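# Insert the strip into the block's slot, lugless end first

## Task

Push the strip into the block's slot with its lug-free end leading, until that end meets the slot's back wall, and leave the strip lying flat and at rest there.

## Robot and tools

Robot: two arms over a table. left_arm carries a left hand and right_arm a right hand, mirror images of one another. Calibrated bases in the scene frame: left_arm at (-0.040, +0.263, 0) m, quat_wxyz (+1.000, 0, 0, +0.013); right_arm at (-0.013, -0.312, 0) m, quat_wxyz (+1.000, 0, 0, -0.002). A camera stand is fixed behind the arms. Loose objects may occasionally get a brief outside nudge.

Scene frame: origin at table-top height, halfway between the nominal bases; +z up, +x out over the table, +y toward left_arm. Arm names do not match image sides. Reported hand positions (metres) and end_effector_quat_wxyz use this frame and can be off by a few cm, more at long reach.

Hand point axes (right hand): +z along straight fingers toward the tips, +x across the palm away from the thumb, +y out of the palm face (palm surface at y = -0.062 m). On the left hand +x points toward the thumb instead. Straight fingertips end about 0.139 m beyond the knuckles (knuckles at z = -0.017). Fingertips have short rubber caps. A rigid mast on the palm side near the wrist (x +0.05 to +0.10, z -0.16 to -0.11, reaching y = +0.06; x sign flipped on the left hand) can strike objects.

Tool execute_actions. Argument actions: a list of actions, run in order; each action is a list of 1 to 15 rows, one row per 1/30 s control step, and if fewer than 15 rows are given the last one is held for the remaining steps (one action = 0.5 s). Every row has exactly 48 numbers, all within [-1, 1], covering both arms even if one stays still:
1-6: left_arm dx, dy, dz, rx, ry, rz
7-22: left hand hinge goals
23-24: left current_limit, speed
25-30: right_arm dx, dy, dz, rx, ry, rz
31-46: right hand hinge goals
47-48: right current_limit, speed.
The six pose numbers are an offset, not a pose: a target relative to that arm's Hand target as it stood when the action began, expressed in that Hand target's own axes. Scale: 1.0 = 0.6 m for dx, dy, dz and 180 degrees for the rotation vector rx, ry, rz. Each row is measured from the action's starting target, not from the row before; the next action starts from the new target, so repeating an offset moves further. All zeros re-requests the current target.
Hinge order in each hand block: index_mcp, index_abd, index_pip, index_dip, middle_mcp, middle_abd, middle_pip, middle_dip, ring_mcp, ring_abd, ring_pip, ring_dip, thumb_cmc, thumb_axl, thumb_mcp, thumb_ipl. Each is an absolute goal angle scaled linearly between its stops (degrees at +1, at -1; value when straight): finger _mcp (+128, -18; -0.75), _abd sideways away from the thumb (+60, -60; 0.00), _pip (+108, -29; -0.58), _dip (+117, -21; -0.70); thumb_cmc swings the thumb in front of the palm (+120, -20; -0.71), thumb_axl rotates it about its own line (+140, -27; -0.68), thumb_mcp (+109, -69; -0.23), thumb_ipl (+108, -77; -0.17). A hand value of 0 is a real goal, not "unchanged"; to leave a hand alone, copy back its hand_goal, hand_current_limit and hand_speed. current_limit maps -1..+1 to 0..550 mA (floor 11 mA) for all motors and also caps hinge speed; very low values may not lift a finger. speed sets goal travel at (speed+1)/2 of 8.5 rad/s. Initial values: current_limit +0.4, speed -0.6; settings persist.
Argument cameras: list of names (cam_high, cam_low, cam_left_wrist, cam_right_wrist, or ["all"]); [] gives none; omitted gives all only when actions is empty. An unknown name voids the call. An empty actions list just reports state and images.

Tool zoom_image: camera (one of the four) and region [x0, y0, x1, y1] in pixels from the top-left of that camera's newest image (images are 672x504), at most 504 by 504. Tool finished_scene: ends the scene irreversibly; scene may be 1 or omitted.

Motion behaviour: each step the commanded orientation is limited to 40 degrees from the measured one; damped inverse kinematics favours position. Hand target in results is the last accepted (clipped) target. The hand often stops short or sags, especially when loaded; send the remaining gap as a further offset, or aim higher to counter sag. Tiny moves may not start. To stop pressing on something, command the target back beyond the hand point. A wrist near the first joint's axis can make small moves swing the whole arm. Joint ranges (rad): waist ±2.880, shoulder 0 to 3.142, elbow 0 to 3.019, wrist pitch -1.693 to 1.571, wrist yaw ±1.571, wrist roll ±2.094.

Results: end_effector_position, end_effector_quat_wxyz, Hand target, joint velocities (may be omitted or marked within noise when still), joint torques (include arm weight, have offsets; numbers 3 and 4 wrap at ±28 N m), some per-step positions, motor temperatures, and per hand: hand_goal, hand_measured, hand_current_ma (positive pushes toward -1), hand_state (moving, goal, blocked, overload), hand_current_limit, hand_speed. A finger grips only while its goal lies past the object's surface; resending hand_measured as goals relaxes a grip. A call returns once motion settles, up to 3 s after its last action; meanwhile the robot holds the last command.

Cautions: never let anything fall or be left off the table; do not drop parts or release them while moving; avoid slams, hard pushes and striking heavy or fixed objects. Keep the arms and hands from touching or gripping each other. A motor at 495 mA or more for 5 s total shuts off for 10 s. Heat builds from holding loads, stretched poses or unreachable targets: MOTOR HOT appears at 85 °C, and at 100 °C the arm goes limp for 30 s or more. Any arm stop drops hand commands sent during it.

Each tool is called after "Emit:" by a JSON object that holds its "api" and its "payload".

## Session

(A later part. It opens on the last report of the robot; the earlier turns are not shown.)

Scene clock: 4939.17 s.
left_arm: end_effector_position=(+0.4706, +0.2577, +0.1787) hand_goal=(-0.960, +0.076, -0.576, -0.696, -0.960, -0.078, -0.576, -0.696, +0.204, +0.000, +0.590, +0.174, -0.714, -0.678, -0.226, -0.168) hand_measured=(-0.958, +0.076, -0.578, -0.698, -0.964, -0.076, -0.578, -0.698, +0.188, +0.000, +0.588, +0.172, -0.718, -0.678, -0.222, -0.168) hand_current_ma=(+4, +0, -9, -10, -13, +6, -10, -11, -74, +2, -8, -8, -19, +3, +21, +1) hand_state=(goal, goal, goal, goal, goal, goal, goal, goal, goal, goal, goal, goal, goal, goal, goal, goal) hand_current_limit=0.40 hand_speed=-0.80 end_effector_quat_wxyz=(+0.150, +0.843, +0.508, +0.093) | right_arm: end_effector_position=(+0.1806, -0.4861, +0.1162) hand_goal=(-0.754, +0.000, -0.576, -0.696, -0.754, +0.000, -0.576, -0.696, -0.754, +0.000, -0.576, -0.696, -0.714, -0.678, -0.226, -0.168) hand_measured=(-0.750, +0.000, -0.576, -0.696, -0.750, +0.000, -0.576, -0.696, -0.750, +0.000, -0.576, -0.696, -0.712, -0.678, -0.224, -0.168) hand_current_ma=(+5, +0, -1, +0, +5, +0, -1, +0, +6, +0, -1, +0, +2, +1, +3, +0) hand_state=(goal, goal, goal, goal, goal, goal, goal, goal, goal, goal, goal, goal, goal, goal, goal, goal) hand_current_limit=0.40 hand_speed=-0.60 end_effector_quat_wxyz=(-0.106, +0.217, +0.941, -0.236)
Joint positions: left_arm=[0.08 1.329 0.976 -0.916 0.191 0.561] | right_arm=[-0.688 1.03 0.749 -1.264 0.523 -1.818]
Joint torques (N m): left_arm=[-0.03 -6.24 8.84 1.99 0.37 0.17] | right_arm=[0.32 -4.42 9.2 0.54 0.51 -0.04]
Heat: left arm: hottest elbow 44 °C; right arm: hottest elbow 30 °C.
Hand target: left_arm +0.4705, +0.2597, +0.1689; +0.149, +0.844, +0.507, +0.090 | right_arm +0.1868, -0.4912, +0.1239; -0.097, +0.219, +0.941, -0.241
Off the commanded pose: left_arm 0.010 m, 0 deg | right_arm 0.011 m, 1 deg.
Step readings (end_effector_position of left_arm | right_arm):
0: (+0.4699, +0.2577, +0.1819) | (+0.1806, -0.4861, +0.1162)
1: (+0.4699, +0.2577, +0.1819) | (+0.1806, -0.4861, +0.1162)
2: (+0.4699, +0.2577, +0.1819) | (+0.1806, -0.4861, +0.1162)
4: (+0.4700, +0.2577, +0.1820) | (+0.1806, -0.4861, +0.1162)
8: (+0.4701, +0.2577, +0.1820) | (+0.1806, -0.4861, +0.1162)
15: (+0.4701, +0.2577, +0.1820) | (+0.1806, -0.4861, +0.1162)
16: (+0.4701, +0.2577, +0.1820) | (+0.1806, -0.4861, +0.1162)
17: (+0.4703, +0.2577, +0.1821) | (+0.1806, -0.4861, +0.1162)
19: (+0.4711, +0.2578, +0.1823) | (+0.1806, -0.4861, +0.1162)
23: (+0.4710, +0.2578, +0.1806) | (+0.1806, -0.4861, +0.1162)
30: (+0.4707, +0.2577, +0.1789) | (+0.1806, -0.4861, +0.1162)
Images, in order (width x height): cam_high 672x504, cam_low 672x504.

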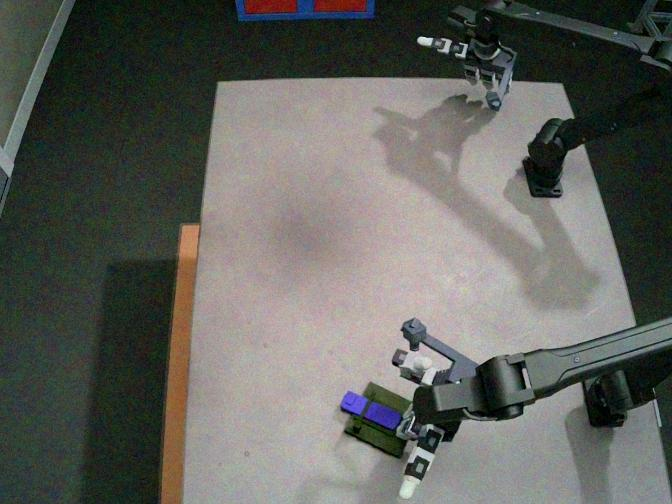

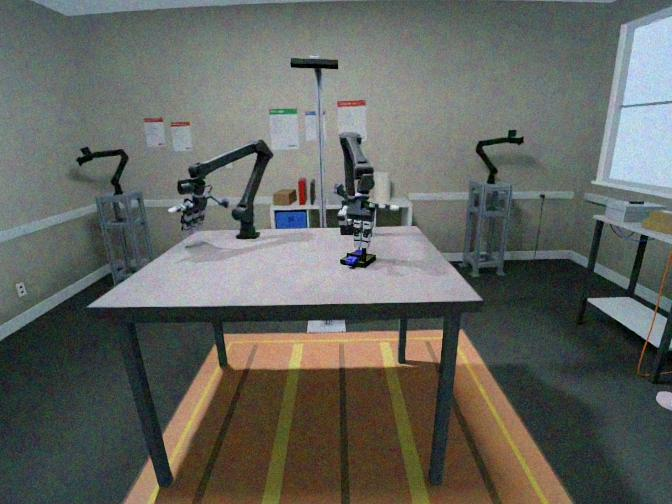

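Emit:
{"api": "execute_actions", "payload": {"actions": [[[0,0,0,0,0,0,-0.93,0.077,-0.576,-0.696,-0.93,-0.077,-0.576,-0.696,0.205,0,0.59,0.174,-0.714,-0.678,-0.226,-0.168,0.4,-0.8,0,0,0,0,0,0,-0.754,0,-0.576,-0.696,-0.754,0,-0.576,-0.696,-0.754,0,-0.576,-0.696,-0.714,-0.678,-0.226,-0.168,0.4,-0.6]],[[0,0,0,0,0,0,-0.89,0.077,-0.576,-0.696,-0.89,-0.077,-0.576,-0.696,0.205,0,0.59,0.174,-0.714,-0.678,-0.226,-0.168,0.4,-0.8,0,0,0,0,0,0,-0.754,0,-0.576,-0.696,-0.754,0,-0.576,-0.696,-0.754,0,-0.576,-0.696,-0.714,-0.678,-0.226,-0.168,0.4,-0.6]]], "cameras": ["cam_low","cam_high"]}}

Emit:
{"api": "zoom_image", "payload": {"camera": "cam_low", "region": [338, 236, 380, 270]}}

Emit:
{"api": "zoom_image", "payload": {"camera": "cam_high", "region": [370, 395, 420, 445]}}

Scene clock: 4971.07 s.
left_arm: end_effector_position=(+0.4703, +0.2585, +0.1783) hand_goal=(-0.890, +0.076, -0.576, -0.696, -0.890, -0.078, -0.576, -0.696, +0.204, +0.000, +0.590, +0.174, -0.714, -0.678, -0.226, -0.168) hand_measured=(-0.944, +0.078, -0.586, -0.700, -0.948, -0.076, -0.590, -0.702, +0.188, +0.000, +0.588, +0.172, -0.718, -0.678, -0.222, -0.168) hand_current_ma=(-261, +8, -39, -15, -274, +9, -56, -22, -74, +2, -8, -8, -19, +3, +21, +1) hand_state=(blocked, goal, goal, goal, blocked, goal, goal, goal, goal, goal, goal, goal, goal, goal, goal, goal) hand_current_limit=0.40 hand_speed=-0.80 end_effector_quat_wxyz=(+0.150, +0.842, +0.509, +0.093) | right_arm: end_effector_position=(+0.1806, -0.4861, +0.1162) hand_goal=(-0.754, +0.000, -0.576, -0.696, -0.754, +0.000, -0.576, -0.696, -0.754, +0.000, -0.576, -0.696, -0.714, -0.678, -0.226, -0.168) hand_measured=(-0.750, +0.000, -0.576, -0.696, -0.750, +0.000, -0.576, -0.696, -0.750, +0.000, -0.576, -0.696, -0.712, -0.678, -0.224, -0.168) hand_current_ma=(+5, +0, -1, +0, +5, +0, -1, +0, +6, +0, -1, +0, +2, +1, +3, +0) hand_state=(goal, goal, goal, goal, goal, goal, goal, goal, goal, goal, goal, goal, goal, goal, goal, goal) hand_current_limit=0.40 hand_speed=-0.60 end_effector_quat_wxyz=(-0.106, +0.217, +0.941, -0.236)
Joint positions: left_arm=[0.081 1.329 0.976 -0.916 0.19 0.561] | right_arm=[-0.688 1.03 0.749 -1.264 0.523 -1.818]
Joint torques (N m): left_arm=[-0.03 -6.3 8.9 1.96 0.39 0.16] | right_arm=[0.32 -4.37 9.22 0.55 0.51 -0.04]
Heat: left arm: hottest elbow 43 °C; right arm: hottest elbow 30 °C.
Hand target: left_arm +0.4706, +0.2597, +0.1691; +0.149, +0.844, +0.507, +0.090 | right_arm +0.1868, -0.4912, +0.1239; -0.097, +0.219, +0.941, -0.241
Off the commanded pose: left_arm 0.009 m, 0 deg | right_arm 0.011 m, 1 deg.
Step readings (end_effector_position of left_arm | right_arm):
0: (+0.4706, +0.2577, +0.1787) | (+0.1806, -0.4861, +0.1162)
1: (+0.4706, +0.2577, +0.1787) | (+0.1806, -0.4861, +0.1162)
2: (+0.4706, +0.2577, +0.1787) | (+0.1806, -0.4861, +0.1162)
4: (+0.4706, +0.2577, +0.1787) | (+0.1806, -0.4861, +0.1162)
8: (+0.4706, +0.2577, +0.1787) | (+0.1806, -0.4861, +0.1162)
15: (+0.4706, +0.2577, +0.1787) | (+0.1806, -0.4861, +0.1162)
16: (+0.4706, +0.2577, +0.1787) | (+0.1806, -0.4861, +0.1162)
17: (+0.4706, +0.2579, +0.1787) | (+0.1806, -0.4861, +0.1162)
19: (+0.4703, +0.2583, +0.1783) | (+0.1806, -0.4861, +0.1162)
23: (+0.4703, +0.2585, +0.1783) | (+0.1806, -0.4861, +0.1162)
30: (+0.4703, +0.2585, +0.1783) | (+0.1806, -0.4861, +0.1162)
Images, in order (width x height): cam_high 672x504, cam_low 672x504.

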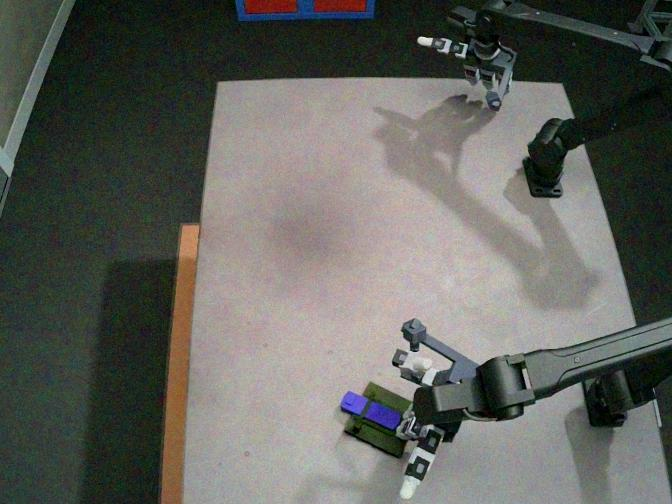

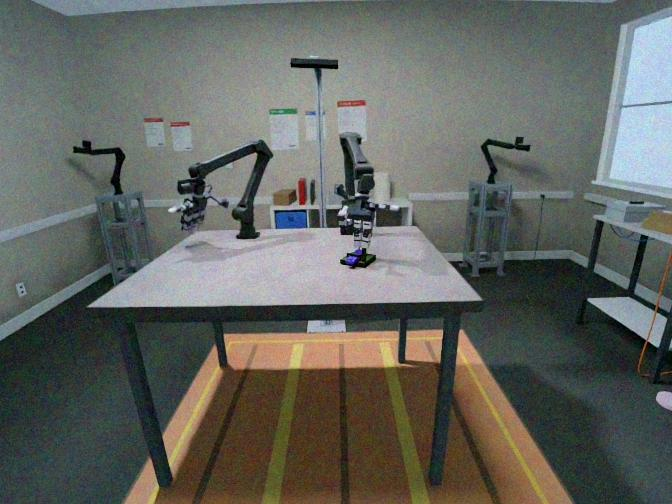

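Scaled by 12.000.

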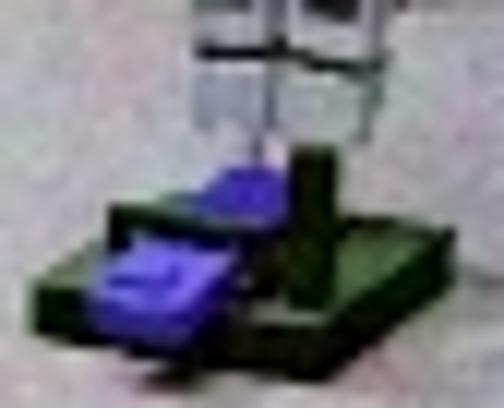

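Scaled by 10.080.

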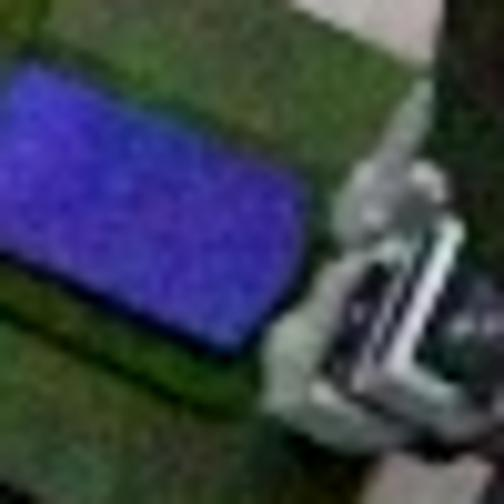

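Emit:
{"api": "execute_actions", "payload": {"actions": [[[0,0,0,0,0,0,-0.97,0.077,-0.576,-0.696,-0.97,-0.077,-0.576,-0.696,0.205,0,0.59,0.174,-0.714,-0.678,-0.226,-0.168,0.4,-0.8,0,0,0,0,0,0,-0.754,0,-0.576,-0.696,-0.754,0,-0.576,-0.696,-0.754,0,-0.576,-0.696,-0.714,-0.678,-0.226,-0.168,0.4,-0.6]],[[0,0.02,-0.02,0,0,0,-0.97,0.077,-0.576,-0.696,-0.97,-0.077,-0.576,-0.696,0.205,0,0.59,0.174,-0.714,-0.678,-0.226,-0.168,0.4,-0.8,0,0,0,0,0,0,-0.754,0,-0.576,-0.696,-0.754,0,-0.576,-0.696,-0.754,0,-0.576,-0.696,-0.714,-0.678,-0.226,-0.168,0.4,-0.6],[0,0.05,-0.04,0,0,0,-0.97,0.077,-0.576,-0.696,-0.97,-0.077,-0.576,-0.696,0.205,0,0.59,0.174,-0.714,-0.678,-0.226,-0.168,0.4,-0.8,0,0,0,0,0,0,-0.754,0,-0.576,-0.696,-0.754,0,-0.576,-0.696,-0.754,0,-0.576,-0.696,-0.714,-0.678,-0.226,-0.168,0.4,-0.6],[0,0.08,-0.06,0,0,0,-0.97,0.077,-0.576,-0.696,-0.97,-0.077,-0.576,-0.696,0.205,0,0.59,0.174,-0.714,-0.678,-0.226,-0.168,0.4,-0.8,0,0,0,0,0,0,-0.754,0,-0.576,-0.696,-0.754,0,-0.576,-0.696,-0.754,0,-0.576,-0.696,-0.714,-0.678,-0.226,-0.168,0.4,-0.6],[0,0.1095,-0.0772,0,0,0,-0.97,0.077,-0.576,-0.696,-0.97,-0.077,-0.576,-0.696,0.205,0,0.59,0.174,-0.714,-0.678,-0.226,-0.168,0.4,-0.8,0,0,0,0,0,0,-0.754,0,-0.576,-0.696,-0.754,0,-0.576,-0.696,-0.754,0,-0.576,-0.696,-0.714,-0.678,-0.226,-0.168,0.4,-0.6]],[[0,-0.021,0.0277,0,0,0,-0.97,0.077,-0.576,-0.696,-0.97,-0.077,-0.576,-0.696,0.205,0,0.59,0.174,-0.714,-0.678,-0.226,-0.168,0.4,-0.8,0,0,0,0,0,0,-0.754,0,-0.576,-0.696,-0.754,0,-0.576,-0.696,-0.754,0,-0.576,-0.696,-0.714,-0.678,-0.226,-0.168,0.4,-0.6]]], "cameras": ["cam_low","cam_high","cam_left_wrist"]}}

Emit:
{"api": "zoom_image", "payload": {"camera": "cam_low", "region": [338, 236, 380, 270]}}

Emit:
{"api": "zoom_image", "payload": {"camera": "cam_high", "region": [340, 385, 410, 445]}}

Emit:
{"api": "zoom_image", "payload": {"camera": "cam_left_wrist", "region": [290, 0, 450, 120]}}

Scene clock: 5059.90 s.
left_arm: end_effector_position=(+0.4971, +0.2380, +0.2101) hand_goal=(-0.970, +0.076, -0.576, -0.696, -0.970, -0.078, -0.576, -0.696, +0.204, +0.000, +0.590, +0.174, -0.714, -0.678, -0.226, -0.168) hand_measured=(-0.972, +0.072, -0.578, -0.698, -0.968, -0.076, -0.578, -0.698, +0.188, +0.000, +0.588, +0.172, -0.718, -0.678, -0.222, -0.168) hand_current_ma=(-5, -11, -8, -9, +6, +9, -8, -11, -74, +2, -8, -8, -19, +3, +21, +1) hand_state=(goal, goal, goal, goal, goal, goal, goal, goal, goal, goal, goal, goal, goal, goal, goal, goal) hand_current_limit=0.40 hand_speed=-0.80 end_effector_quat_wxyz=(+0.145, +0.848, +0.504, +0.081) | right_arm: end_effector_position=(+0.1806, -0.4861, +0.1162) hand_goal=(-0.754, +0.000, -0.576, -0.696, -0.754, +0.000, -0.576, -0.696, -0.754, +0.000, -0.576, -0.696, -0.714, -0.678, -0.226, -0.168) hand_measured=(-0.750, +0.000, -0.576, -0.696, -0.750, +0.000, -0.576, -0.696, -0.750, +0.000, -0.576, -0.696, -0.712, -0.678, -0.224, -0.168) hand_current_ma=(+5, +0, -1, +0, +5, +0, -1, +0, +6, +0, -1, +0, +2, +1, +3, +0) hand_state=(goal, goal, goal, goal, goal, goal, goal, goal, goal, goal, goal, goal, goal, goal, goal, goal) hand_current_limit=0.40 hand_speed=-0.60 end_effector_quat_wxyz=(-0.106, +0.217, +0.941, -0.236)
Joint positions: left_arm=[0.029 1.381 1.122 -1.029 0.18 0.527] | right_arm=[-0.688 1.03 0.749 -1.264 0.523 -1.818]
Joint torques (N m): left_arm=[-0.21 -7.53 11.4 1.81 0.18 -0.01] | right_arm=[0.38 -4.37 9.21 0.54 0.51 -0.04]
Heat: left arm: hottest elbow 43 °C; right arm: hottest elbow 30 °C.
Hand target: left_arm +0.5056, +0.2409, +0.2150; +0.149, +0.844, +0.507, +0.090 | right_arm +0.1868, -0.4912, +0.1239; -0.097, +0.219, +0.941, -0.241
Off the commanded pose: left_arm 0.010 m, 1 deg | right_arm 0.011 m, 1 deg.
Step readings (end_effector_position of left_arm | right_arm):
0: (+0.4703, +0.2585, +0.1783) | (+0.1806, -0.4861, +0.1162)
1: (+0.4703, +0.2585, +0.1783) | (+0.1806, -0.4861, +0.1162)
2: (+0.4703, +0.2585, +0.1783) | (+0.1806, -0.4861, +0.1162)
4: (+0.4705, +0.2586, +0.1782) | (+0.1806, -0.4861, +0.1162)
8: (+0.4708, +0.2586, +0.1776) | (+0.1806, -0.4861, +0.1162)
15: (+0.4709, +0.2586, +0.1775) | (+0.1806, -0.4861, +0.1162)
16: (+0.4709, +0.2586, +0.1775) | (+0.1806, -0.4861, +0.1162)
17: (+0.4708, +0.2586, +0.1774) | (+0.1806, -0.4861, +0.1162)
19: (+0.4686, +0.2579, +0.1760) | (+0.1806, -0.4861, +0.1162)
23: (+0.4721, +0.2482, +0.1845) | (+0.1806, -0.4861, +0.1162)
30: (+0.4908, +0.2374, +0.2153) | (+0.1806, -0.4861, +0.1162)
31: (+0.4918, +0.2377, +0.2168) | (+0.1806, -0.4861, +0.1162)
32: (+0.4920, +0.2378, +0.2168) | (+0.1806, -0.4861, +0.1162)
34: (+0.4924, +0.2378, +0.2152) | (+0.1806, -0.4861, +0.1162)
38: (+0.4956, +0.2380, +0.2112) | (+0.1806, -0.4861, +0.1162)
45: (+0.4971, +0.2380, +0.2101) | (+0.1806, -0.4861, +0.1162)
Images, in order (width x height): cam_high 672x504, cam_low 672x504, cam_left_wrist 672x504.

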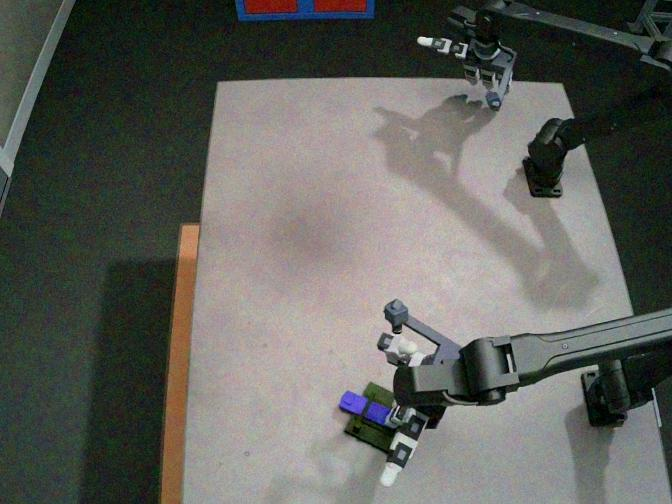

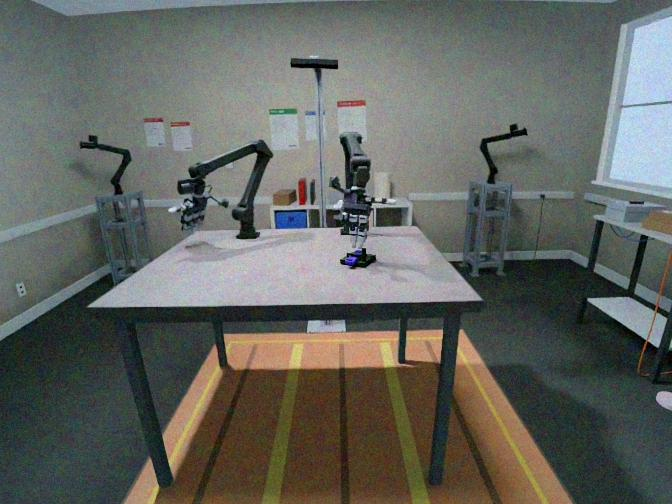

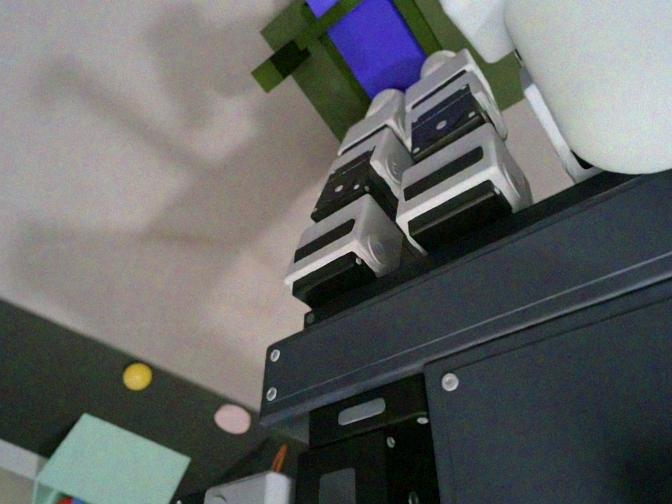

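Scaled by 12.000.

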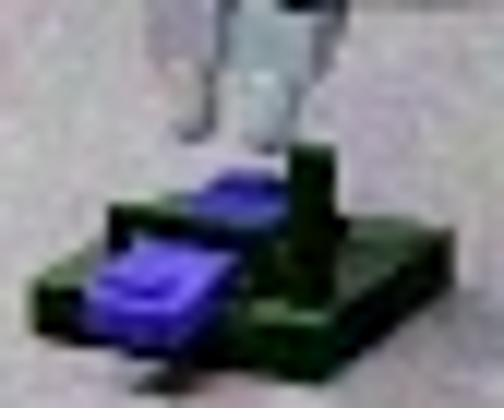

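Scaled by 7.200.

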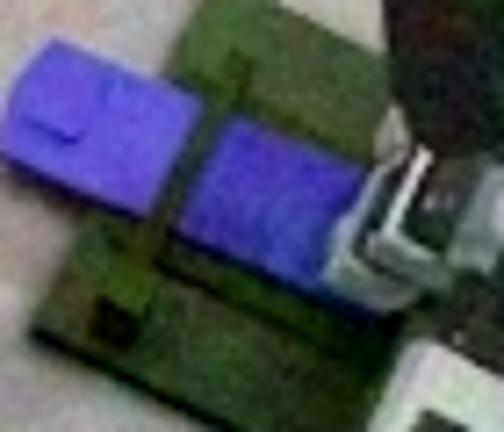

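Scaled by 3.150.

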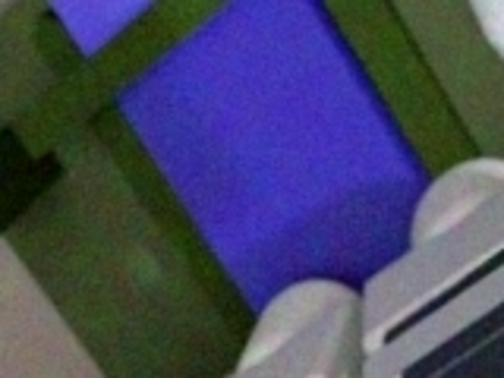

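Emit:
{"api": "execute_actions", "payload": {"actions": [[[0.003,-0.005,0.014,0,0,0,-0.97,0.077,-0.576,-0.696,-0.97,-0.077,-0.576,-0.696,0.205,0,0.59,0.174,-0.714,-0.678,-0.226,-0.168,0.4,-0.8,0,0,0,0,0,0,-0.754,0,-0.576,-0.696,-0.754,0,-0.576,-0.696,-0.754,0,-0.576,-0.696,-0.714,-0.678,-0.226,-0.168,0.4,-0.6],[0.005,-0.0103,0.0282,0,0,0,-0.97,0.077,-0.576,-0.696,-0.97,-0.077,-0.576,-0.696,0.205,0,0.59,0.174,-0.714,-0.678,-0.226,-0.168,0.4,-0.8,0,0,0,0,0,0,-0.754,0,-0.576,-0.696,-0.754,0,-0.576,-0.696,-0.754,0,-0.576,-0.696,-0.714,-0.678,-0.226,-0.168,0.4,-0.6]],[[0,-0.0034,0.0094,0,0,0,-0.97,0.077,-0.576,-0.696,-0.97,-0.077,-0.576,-0.696,0.205,0,0.59,0.174,-0.714,-0.678,-0.226,-0.168,0.4,-0.8,0,0,0,0,0,0,-0.754,0,-0.576,-0.696,-0.754,0,-0.576,-0.696,-0.754,0,-0.576,-0.696,-0.714,-0.678,-0.226,-0.168,0.4,-0.6]]], "cameras": ["cam_low","cam_left_wrist"]}}

Emit:
{"api": "zoom_image", "payload": {"camera": "cam_low", "region": [338, 236, 380, 270]}}

Emit:
{"api": "zoom_image", "payload": {"camera": "cam_left_wrist", "region": [290, 0, 450, 120]}}

Scene clock: 5079.43 s.
left_arm: end_effector_position=(+0.5065, +0.2385, +0.2004) hand_goal=(-0.970, +0.076, -0.576, -0.696, -0.970, -0.078, -0.576, -0.696, +0.204, +0.000, +0.590, +0.174, -0.714, -0.678, -0.226, -0.168) hand_measured=(-0.972, +0.072, -0.578, -0.698, -0.968, -0.076, -0.578, -0.698, +0.188, +0.000, +0.588, +0.172, -0.718, -0.678, -0.222, -0.168) hand_current_ma=(-5, -11, -8, -9, +6, +9, -8, -11, -74, +2, -8, -8, -19, +3, +21, +1) hand_state=(goal, goal, goal, goal, goal, goal, goal, goal, goal, goal, goal, goal, goal, goal, goal, goal) hand_current_limit=0.40 hand_speed=-0.80 end_effector_quat_wxyz=(+0.151, +0.847, +0.502, +0.093) | right_arm: end_effector_position=(+0.1806, -0.4861, +0.1162) hand_goal=(-0.754, +0.000, -0.576, -0.696, -0.754, +0.000, -0.576, -0.696, -0.754, +0.000, -0.576, -0.696, -0.714, -0.678, -0.226, -0.168) hand_measured=(-0.750, +0.000, -0.576, -0.696, -0.750, +0.000, -0.576, -0.696, -0.750, +0.000, -0.576, -0.696, -0.712, -0.678, -0.224, -0.168) hand_current_ma=(+5, +0, -1, +0, +5, +0, -1, +0, +6, +0, -1, +0, +2, +1, +3, +0) hand_state=(goal, goal, goal, goal, goal, goal, goal, goal, goal, goal, goal, goal, goal, goal, goal, goal) hand_current_limit=0.40 hand_speed=-0.60 end_effector_quat_wxyz=(-0.106, +0.217, +0.941, -0.236)
Joint positions: left_arm=[0.029 1.401 1.105 -0.965 0.18 0.527] | right_arm=[-0.688 1.03 0.749 -1.264 0.523 -1.818]
Joint torques (N m): left_arm=[0.26 -7.41 9.18 1.89 0.26 0.04] | right_arm=[0.38 -4.42 9.2 0.55 0.51 -0.04]
Heat: left arm: hottest elbow 43 °C; right arm: hottest elbow 30 °C.
Hand target: left_arm +0.5071, +0.2436, +0.1911; +0.149, +0.844, +0.507, +0.090 | right_arm +0.1868, -0.4912, +0.1239; -0.097, +0.219, +0.941, -0.241
Off the commanded pose: left_arm 0.011 m, 1 deg | right_arm 0.011 m, 1 deg.
Step readings (end_effector_position of left_arm | right_arm):
0: (+0.4971, +0.2380, +0.2101) | (+0.1806, -0.4861, +0.1162)
1: (+0.4972, +0.2380, +0.2101) | (+0.1806, -0.4861, +0.1162)
2: (+0.4977, +0.2381, +0.2105) | (+0.1806, -0.4861, +0.1162)
4: (+0.5005, +0.2382, +0.2114) | (+0.1806, -0.4861, +0.1162)
8: (+0.5057, +0.2385, +0.2114) | (+0.1806, -0.4861, +0.1162)
15: (+0.5060, +0.2385, +0.2062) | (+0.1806, -0.4861, +0.1162)
16: (+0.5059, +0.2385, +0.2058) | (+0.1806, -0.4861, +0.1162)
17: (+0.5059, +0.2385, +0.2055) | (+0.1806, -0.4861, +0.1162)
19: (+0.5063, +0.2385, +0.2051) | (+0.1806, -0.4861, +0.1162)
23: (+0.5063, +0.2385, +0.2023) | (+0.1806, -0.4861, +0.1162)
30: (+0.5063, +0.2385, +0.2003) | (+0.1806, -0.4861, +0.1162)
Images, in order (width x height): cam_low 672x504, cam_left_wrist 672x504.

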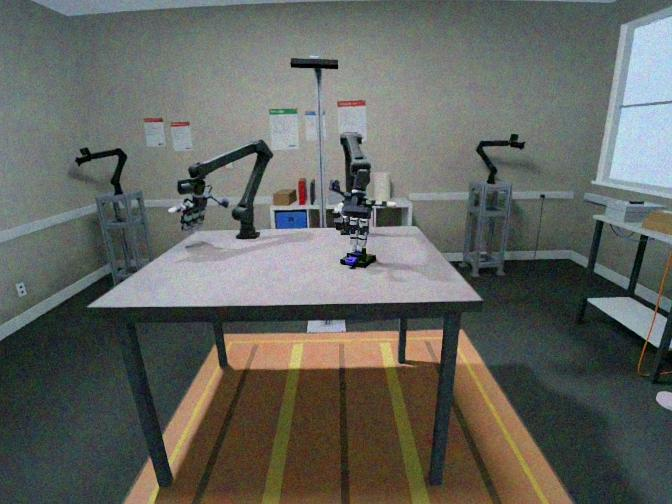

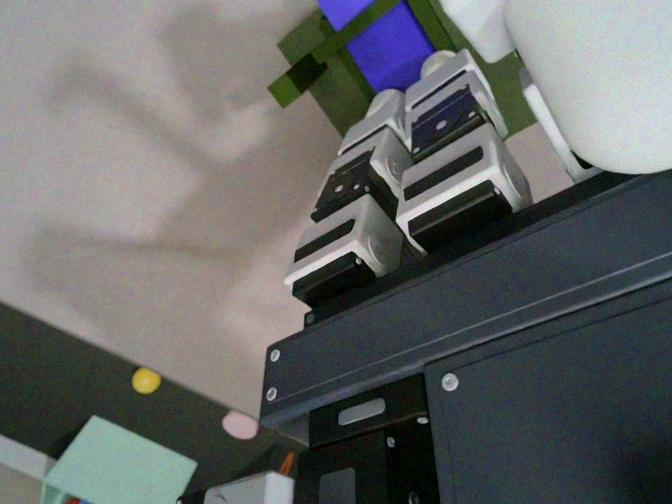

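Scaled by 12.000.

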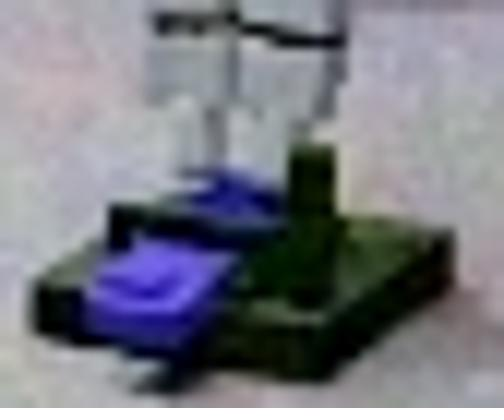

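Scaled by 3.150.

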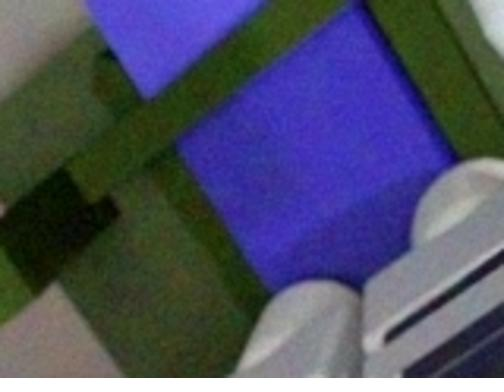

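Emit:
{"api": "execute_actions", "payload": {"actions": [[[0,0,0,0,0,0,-0.97,0.112,-0.576,-0.696,-0.97,-0.112,-0.576,-0.696,0.205,0,0.59,0.174,-0.714,-0.678,-0.226,-0.168,0.4,-0.8,0,0,0,0,0,0,-0.754,0,-0.576,-0.696,-0.754,0,-0.576,-0.696,-0.754,0,-0.576,-0.696,-0.714,-0.678,-0.226,-0.168,0.4,-0.6]],[[0,-0.0046,0.0125,0,0,0,-0.97,0.112,-0.576,-0.696,-0.97,-0.112,-0.576,-0.696,0.205,0,0.59,0.174,-0.714,-0.678,-0.226,-0.168,0.4,-0.8,0,0,0,0,0,0,-0.754,0,-0.576,-0.696,-0.754,0,-0.576,-0.696,-0.754,0,-0.576,-0.696,-0.714,-0.678,-0.226,-0.168,0.4,-0.6]]], "cameras": ["cam_low","cam_left_wrist","cam_high"]}}

Emit:
{"api": "zoom_image", "payload": {"camera": "cam_low", "region": [338, 236, 380, 270]}}

Emit:
{"api": "zoom_image", "payload": {"camera": "cam_left_wrist", "region": [290, 0, 450, 120]}}

Scene clock: 5116.57 s.
left_arm: end_effector_position=(+0.5080, +0.2386, +0.1979) hand_goal=(-0.970, +0.112, -0.576, -0.696, -0.970, -0.112, -0.576, -0.696, +0.204, +0.000, +0.590, +0.174, -0.714, -0.678, -0.226, -0.168) hand_measured=(-0.972, +0.092, -0.578, -0.698, -0.970, -0.096, -0.578, -0.698, +0.188, +0.000, +0.588, +0.172, -0.718, -0.678, -0.222, -0.168) hand_current_ma=(-10, -69, -8, -8, +1, +59, -8, -10, -74, +2, -8, -8, -19, +3, +21, +1) hand_state=(goal, goal, goal, goal, goal, goal, goal, goal, goal, goal, goal, goal, goal, goal, goal, goal) hand_current_limit=0.40 hand_speed=-0.80 end_effector_quat_wxyz=(+0.153, +0.846, +0.501, +0.098) | right_arm: end_effector_position=(+0.1806, -0.4861, +0.1162) hand_goal=(-0.754, +0.000, -0.576, -0.696, -0.754, +0.000, -0.576, -0.696, -0.754, +0.000, -0.576, -0.696, -0.714, -0.678, -0.226, -0.168) hand_measured=(-0.750, +0.000, -0.576, -0.696, -0.750, +0.000, -0.576, -0.696, -0.750, +0.000, -0.576, -0.696, -0.712, -0.678, -0.224, -0.168) hand_current_ma=(+5, +0, -1, +0, +5, +0, -1, +0, +6, +0, -1, +0, +2, +1, +3, +0) hand_state=(goal, goal, goal, goal, goal, goal, goal, goal, goal, goal, goal, goal, goal, goal, goal, goal) hand_current_limit=0.40 hand_speed=-0.60 end_effector_quat_wxyz=(-0.106, +0.217, +0.941, -0.236)
Joint positions: left_arm=[0.029 1.403 1.095 -0.943 0.18 0.527] | right_arm=[-0.688 1.03 0.749 -1.264 0.523 -1.818]
Joint torques (N m): left_arm=[0.32 -7.3 8.61 1.94 0.24 0.04] | right_arm=[0.32 -4.42 9.21 0.54 0.52 -0.04]
Heat: left arm: hottest elbow 43 °C; right arm: hottest elbow 30 °C.
Hand target: left_arm +0.5070, +0.2436, +0.1830; +0.149, +0.844, +0.507, +0.090 | right_arm +0.1868, -0.4912, +0.1239; -0.097, +0.219, +0.941, -0.241
Off the commanded pose: left_arm 0.016 m, 1 deg | right_arm 0.011 m, 1 deg.
Step readings (end_effector_position of left_arm | right_arm):
0: (+0.5065, +0.2385, +0.2004) | (+0.1806, -0.4861, +0.1162)
1: (+0.5065, +0.2385, +0.2004) | (+0.1806, -0.4861, +0.1162)
2: (+0.5065, +0.2385, +0.2004) | (+0.1806, -0.4861, +0.1162)
4: (+0.5065, +0.2385, +0.2004) | (+0.1806, -0.4861, +0.1162)
8: (+0.5065, +0.2385, +0.2004) | (+0.1806, -0.4861, +0.1162)
15: (+0.5065, +0.2385, +0.2004) | (+0.1806, -0.4861, +0.1162)
16: (+0.5065, +0.2385, +0.2004) | (+0.1806, -0.4861, +0.1162)
17: (+0.5066, +0.2385, +0.2001) | (+0.1806, -0.4861, +0.1162)
19: (+0.5070, +0.2386, +0.1995) | (+0.1806, -0.4861, +0.1162)
23: (+0.5074, +0.2386, +0.1979) | (+0.1806, -0.4861, +0.1162)
30: (+0.5079, +0.2386, +0.1979) | (+0.1806, -0.4861, +0.1162)
Images, in order (width x height): cam_high 672x504, cam_low 672x504, cam_left_wrist 672x504.

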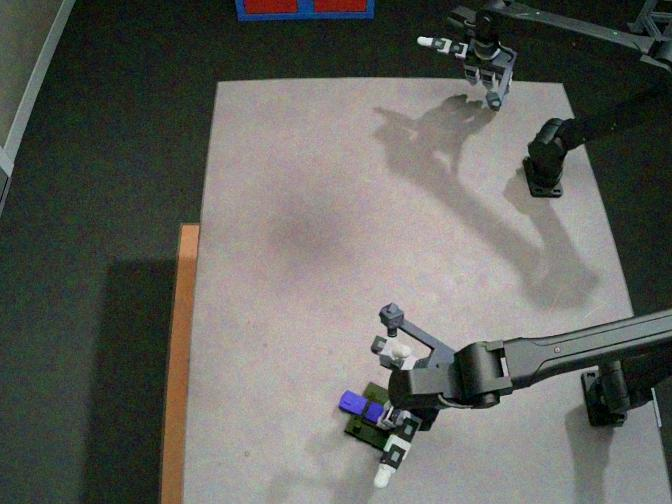

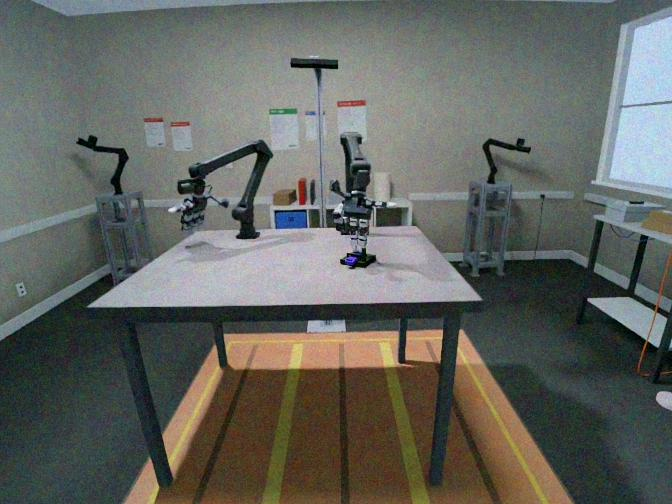

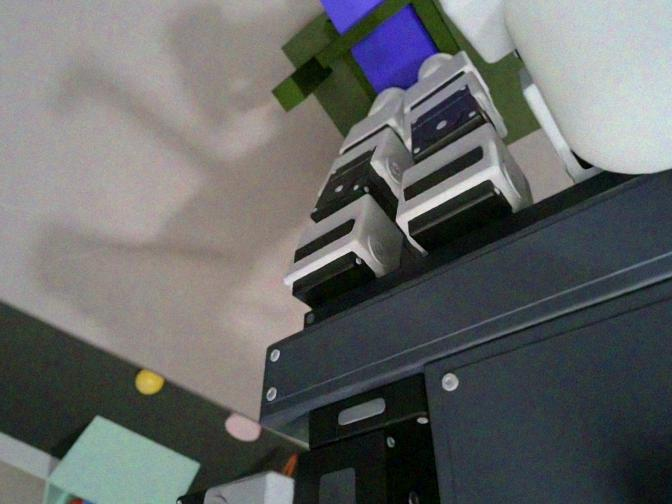

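Scaled by 12.000.

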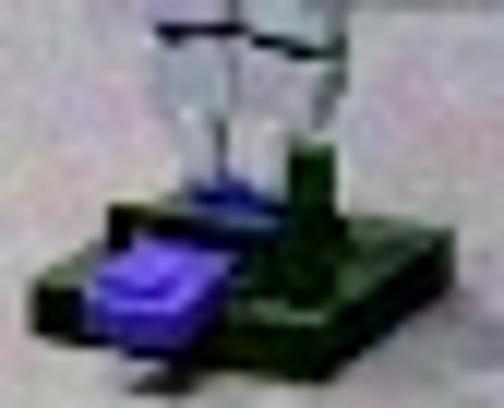

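Scaled by 3.150.

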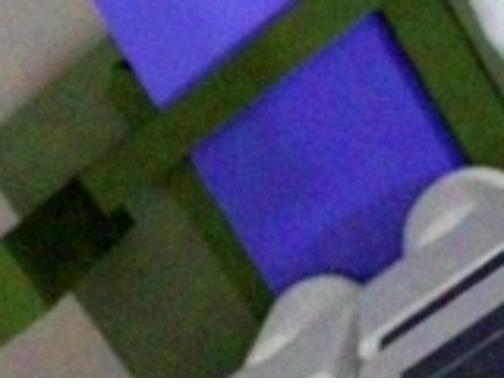

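Emit:
{"api": "execute_actions", "payload": {"actions": [[[0,0,0,0,0,0,-0.93,0.112,-0.576,-0.696,-0.93,-0.112,-0.576,-0.696,0.205,0,0.59,0.174,-0.714,-0.678,-0.226,-0.168,0.4,-0.9,0,0,0,0,0,0,-0.754,0,-0.576,-0.696,-0.754,0,-0.576,-0.696,-0.754,0,-0.576,-0.696,-0.714,-0.678,-0.226,-0.168,0.4,-0.6]]], "cameras": ["cam_low","cam_left_wrist","cam_high"]}}

Emit:
{"api": "zoom_image", "payload": {"camera": "cam_low", "region": [338, 236, 380, 270]}}

Emit:
{"api": "zoom_image", "payload": {"camera": "cam_high", "region": [340, 385, 410, 445]}}

Scene clock: 5138.73 s.
left_arm: end_effector_position=(+0.5074, +0.2390, +0.1966) hand_goal=(-0.930, +0.112, -0.576, -0.696, -0.930, -0.112, -0.576, -0.696, +0.204, +0.000, +0.590, +0.174, -0.714, -0.678, -0.226, -0.168) hand_measured=(-0.938, +0.092, -0.578, -0.698, -0.936, -0.096, -0.578, -0.698, +0.188, +0.000, +0.588, +0.172, -0.718, -0.678, -0.222, -0.168) hand_current_ma=(-38, -69, -8, -8, -25, +59, -8, -10, -74, +2, -8, -8, -19, +3, +21, +1) hand_state=(goal, goal, goal, goal, goal, goal, goal, goal, goal, goal, goal, goal, goal, goal, goal, goal) hand_current_limit=0.40 hand_speed=-0.90 end_effector_quat_wxyz=(+0.153, +0.846, +0.501, +0.097) | right_arm: end_effector_position=(+0.1806, -0.4861, +0.1162) hand_goal=(-0.754, +0.000, -0.576, -0.696, -0.754, +0.000, -0.576, -0.696, -0.754, +0.000, -0.576, -0.696, -0.714, -0.678, -0.226, -0.168) hand_measured=(-0.750, +0.000, -0.576, -0.696, -0.750, +0.000, -0.576, -0.696, -0.750, +0.000, -0.576, -0.696, -0.712, -0.678, -0.224, -0.168) hand_current_ma=(+5, +0, -1, +0, +5, +0, -1, +0, +6, +0, -1, +0, +2, +1, +3, +0) hand_state=(goal, goal, goal, goal, goal, goal, goal, goal, goal, goal, goal, goal, goal, goal, goal, goal) hand_current_limit=0.40 hand_speed=-0.60 end_effector_quat_wxyz=(-0.106, +0.217, +0.941, -0.236)
Joint positions: left_arm=[0.03 1.403 1.093 -0.943 0.18 0.527] | right_arm=[-0.688 1.03 0.749 -1.264 0.523 -1.818]
Joint torques (N m): left_arm=[0.26 -7.47 8.8 1.88 0.26 0.04] | right_arm=[0.32 -4.42 9.22 0.54 0.51 -0.04]
Motor temperatures (°C): left_arm=[24 28 41 22 22 22] | right_arm=[22 19 30 19 21 20]
Heat: left arm: hottest elbow 41 °C; right arm: hottest elbow 30 °C.
Hand target: left_arm +0.5069, +0.2437, +0.1830; +0.149, +0.844, +0.507, +0.090 | right_arm +0.1868, -0.4912, +0.1239; -0.097, +0.219, +0.941, -0.241
Off the commanded pose: left_arm 0.014 m, 1 deg | right_arm 0.011 m, 1 deg.
Step readings (end_effector_position of left_arm | right_arm):
0: (+0.5080, +0.2386, +0.1979) | (+0.1806, -0.4861, +0.1162)
1: (+0.5080, +0.2386, +0.1979) | (+0.1806, -0.4861, +0.1162)
2: (+0.5080, +0.2386, +0.1979) | (+0.1806, -0.4861, +0.1162)
4: (+0.5078, +0.2386, +0.1972) | (+0.1806, -0.4861, +0.1162)
8: (+0.5074, +0.2390, +0.1966) | (+0.1806, -0.4861, +0.1162)
15: (+0.5074, +0.2390, +0.1966) | (+0.1806, -0.4861, +0.1162)
Images, in order (width x height): cam_high 672x504, cam_low 672x504, cam_left_wrist 672x504.

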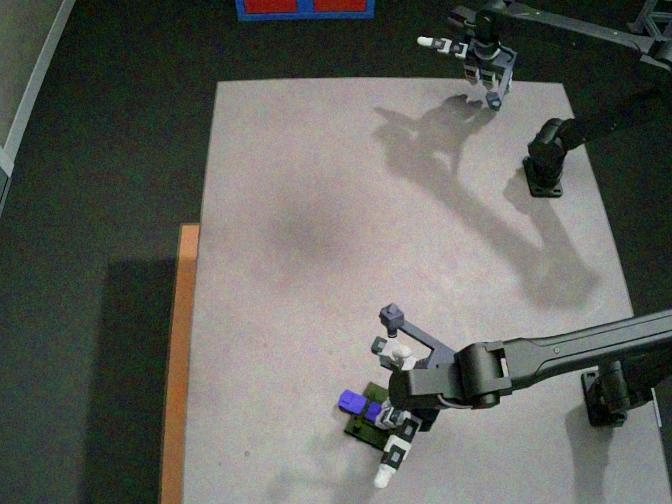

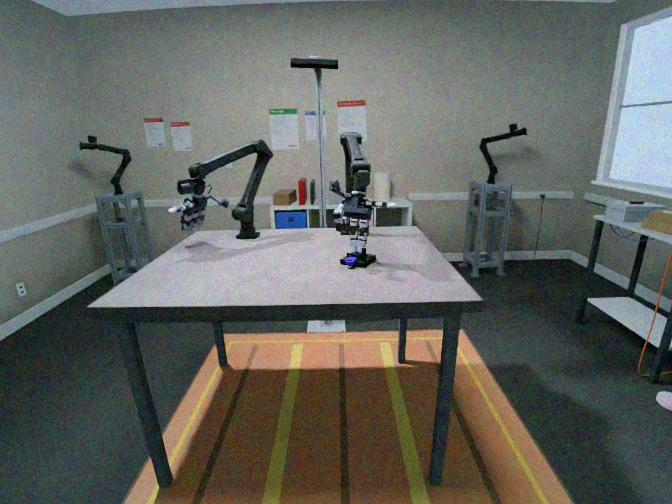

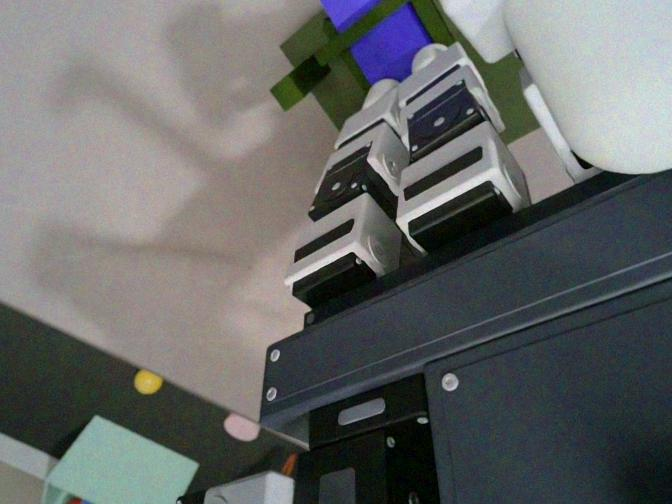

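Scaled by 12.000.

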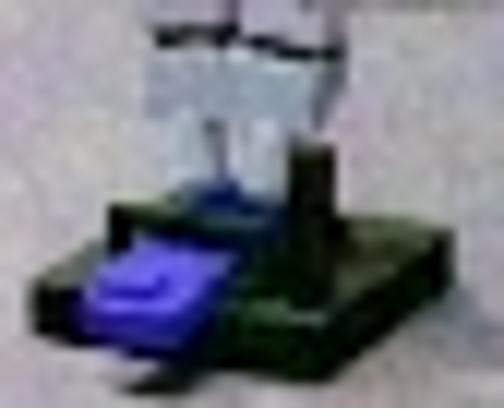

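Scaled by 7.200.

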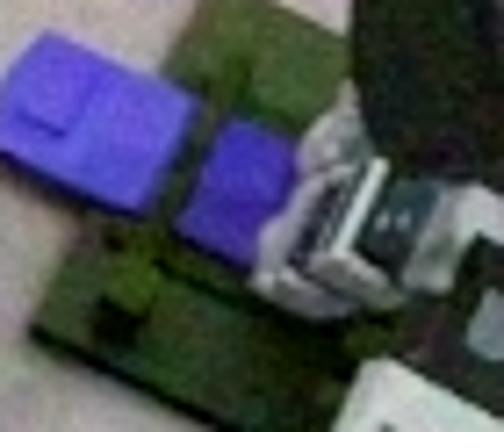

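Emit:
{"api": "execute_actions", "payload": {"actions": [[[0,-0.0023,0.0063,0,0,0,-0.915,0.112,-0.576,-0.696,-0.915,-0.112,-0.576,-0.696,0.205,0,0.59,0.174,-0.714,-0.678,-0.226,-0.168,0.4,-0.9,0,0,0,0,0,0,-0.754,0,-0.576,-0.696,-0.754,0,-0.576,-0.696,-0.754,0,-0.576,-0.696,-0.714,-0.678,-0.226,-0.168,0.4,-0.6]]], "cameras": ["cam_low","cam_left_wrist","cam_high"]}}

Emit:
{"api": "zoom_image", "payload": {"camera": "cam_low", "region": [338, 236, 380, 270]}}

Emit:
{"api": "zoom_image", "payload": {"camera": "cam_high", "region": [340, 385, 410, 445]}}

Emit:
{"api": "zoom_image", "payload": {"camera": "cam_left_wrist", "region": [290, 0, 450, 120]}}

Scene clock: 5153.07 s.
left_arm: end_effector_position=(+0.5071, +0.2391, +0.1898) hand_goal=(-0.916, +0.112, -0.576, -0.696, -0.916, -0.112, -0.576, -0.696, +0.204, +0.000, +0.590, +0.174, -0.714, -0.678, -0.226, -0.168) hand_measured=(-0.920, +0.094, -0.578, -0.698, -0.918, -0.096, -0.578, -0.698, +0.188, +0.000, +0.588, +0.172, -0.718, -0.678, -0.222, -0.168) hand_current_ma=(-11, -68, -7, -7, -3, +60, -5, -9, -74, +2, -8, -8, -19, +3, +21, +1) hand_state=(goal, goal, goal, goal, goal, goal, goal, goal, goal, goal, goal, goal, goal, goal, goal, goal) hand_current_limit=0.40 hand_speed=-0.90 end_effector_quat_wxyz=(+0.152, +0.846, +0.502, +0.095) | right_arm: end_effector_position=(+0.1806, -0.4861, +0.1162) hand_goal=(-0.754, +0.000, -0.576, -0.696, -0.754, +0.000, -0.576, -0.696, -0.754, +0.000, -0.576, -0.696, -0.714, -0.678, -0.226, -0.168) hand_measured=(-0.750, +0.000, -0.576, -0.696, -0.750, +0.000, -0.576, -0.696, -0.750, +0.000, -0.576, -0.696, -0.712, -0.678, -0.224, -0.168) hand_current_ma=(+5, +0, -1, +0, +5, +0, -1, +0, +6, +0, -1, +0, +2, +1, +3, +0) hand_state=(goal, goal, goal, goal, goal, goal, goal, goal, goal, goal, goal, goal, goal, goal, goal, goal) hand_current_limit=0.40 hand_speed=-0.60 end_effector_quat_wxyz=(-0.106, +0.217, +0.941, -0.236)
Joint positions: left_arm=[0.03 1.41 1.083 -0.93 0.179 0.527] | right_arm=[-0.688 1.03 0.749 -1.264 0.523 -1.818]
Joint torques (N m): left_arm=[0.09 -7.65 8.92 1.77 0.25 0.03] | right_arm=[0.38 -4.42 9.21 0.54 0.51 -0.04]
Heat: left arm: hottest elbow 42 °C; right arm: hottest elbow 30 °C.
Hand target: left_arm +0.5071, +0.2437, +0.1791; +0.149, +0.844, +0.507, +0.090 | right_arm +0.1868, -0.4912, +0.1239; -0.097, +0.219, +0.941, -0.241
Off the commanded pose: left_arm 0.012 m, 1 deg | right_arm 0.011 m, 1 deg.
Step readings (end_effector_position of left_arm | right_arm):
0: (+0.5074, +0.2390, +0.1966) | (+0.1806, -0.4861, +0.1162)
1: (+0.5075, +0.2390, +0.1967) | (+0.1806, -0.4861, +0.1162)
2: (+0.5077, +0.2390, +0.1968) | (+0.1806, -0.4861, +0.1162)
4: (+0.5076, +0.2390, +0.1958) | (+0.1806, -0.4861, +0.1162)
8: (+0.5080, +0.2390, +0.1959) | (+0.1806, -0.4861, +0.1162)
15: (+0.5070, +0.2390, +0.1910) | (+0.1806, -0.4861, +0.1162)
Images, in order (width x height): cam_high 672x504, cam_low 672x504, cam_left_wrist 672x504.

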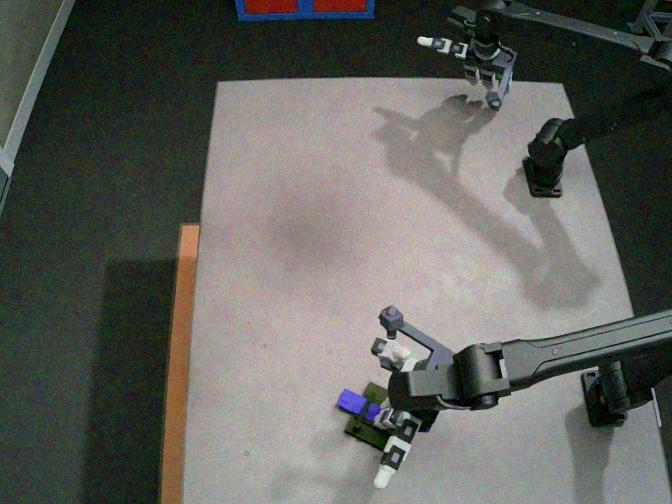

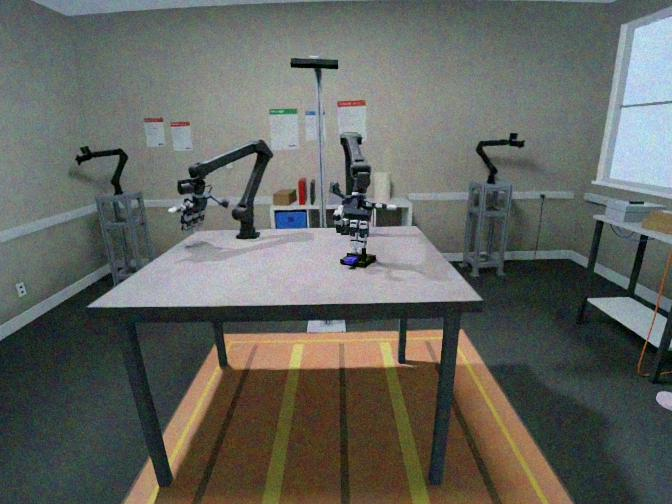

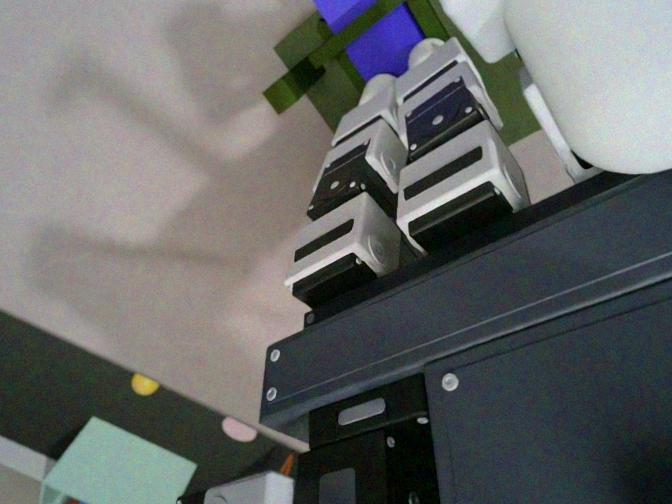

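Scaled by 12.000.

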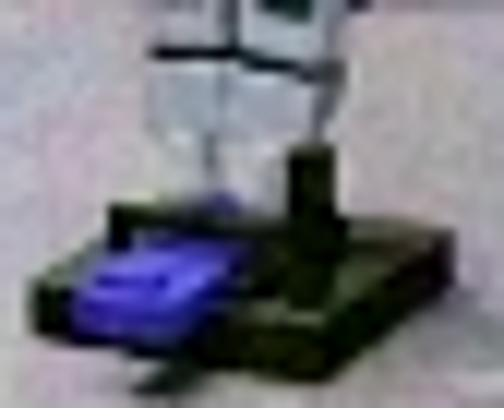

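Scaled by 7.200.

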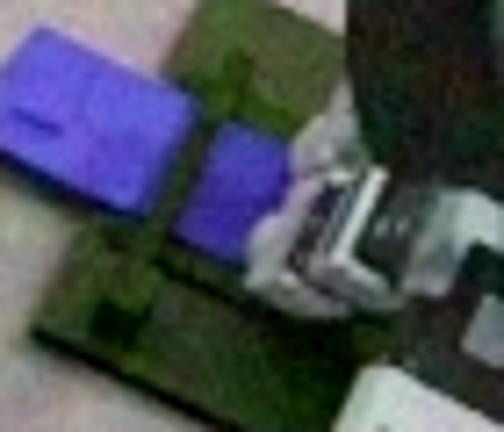

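Scaled by 3.150.

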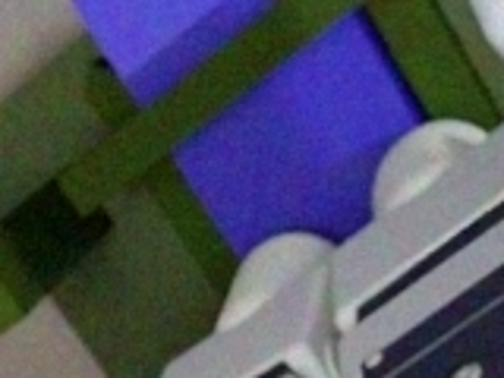

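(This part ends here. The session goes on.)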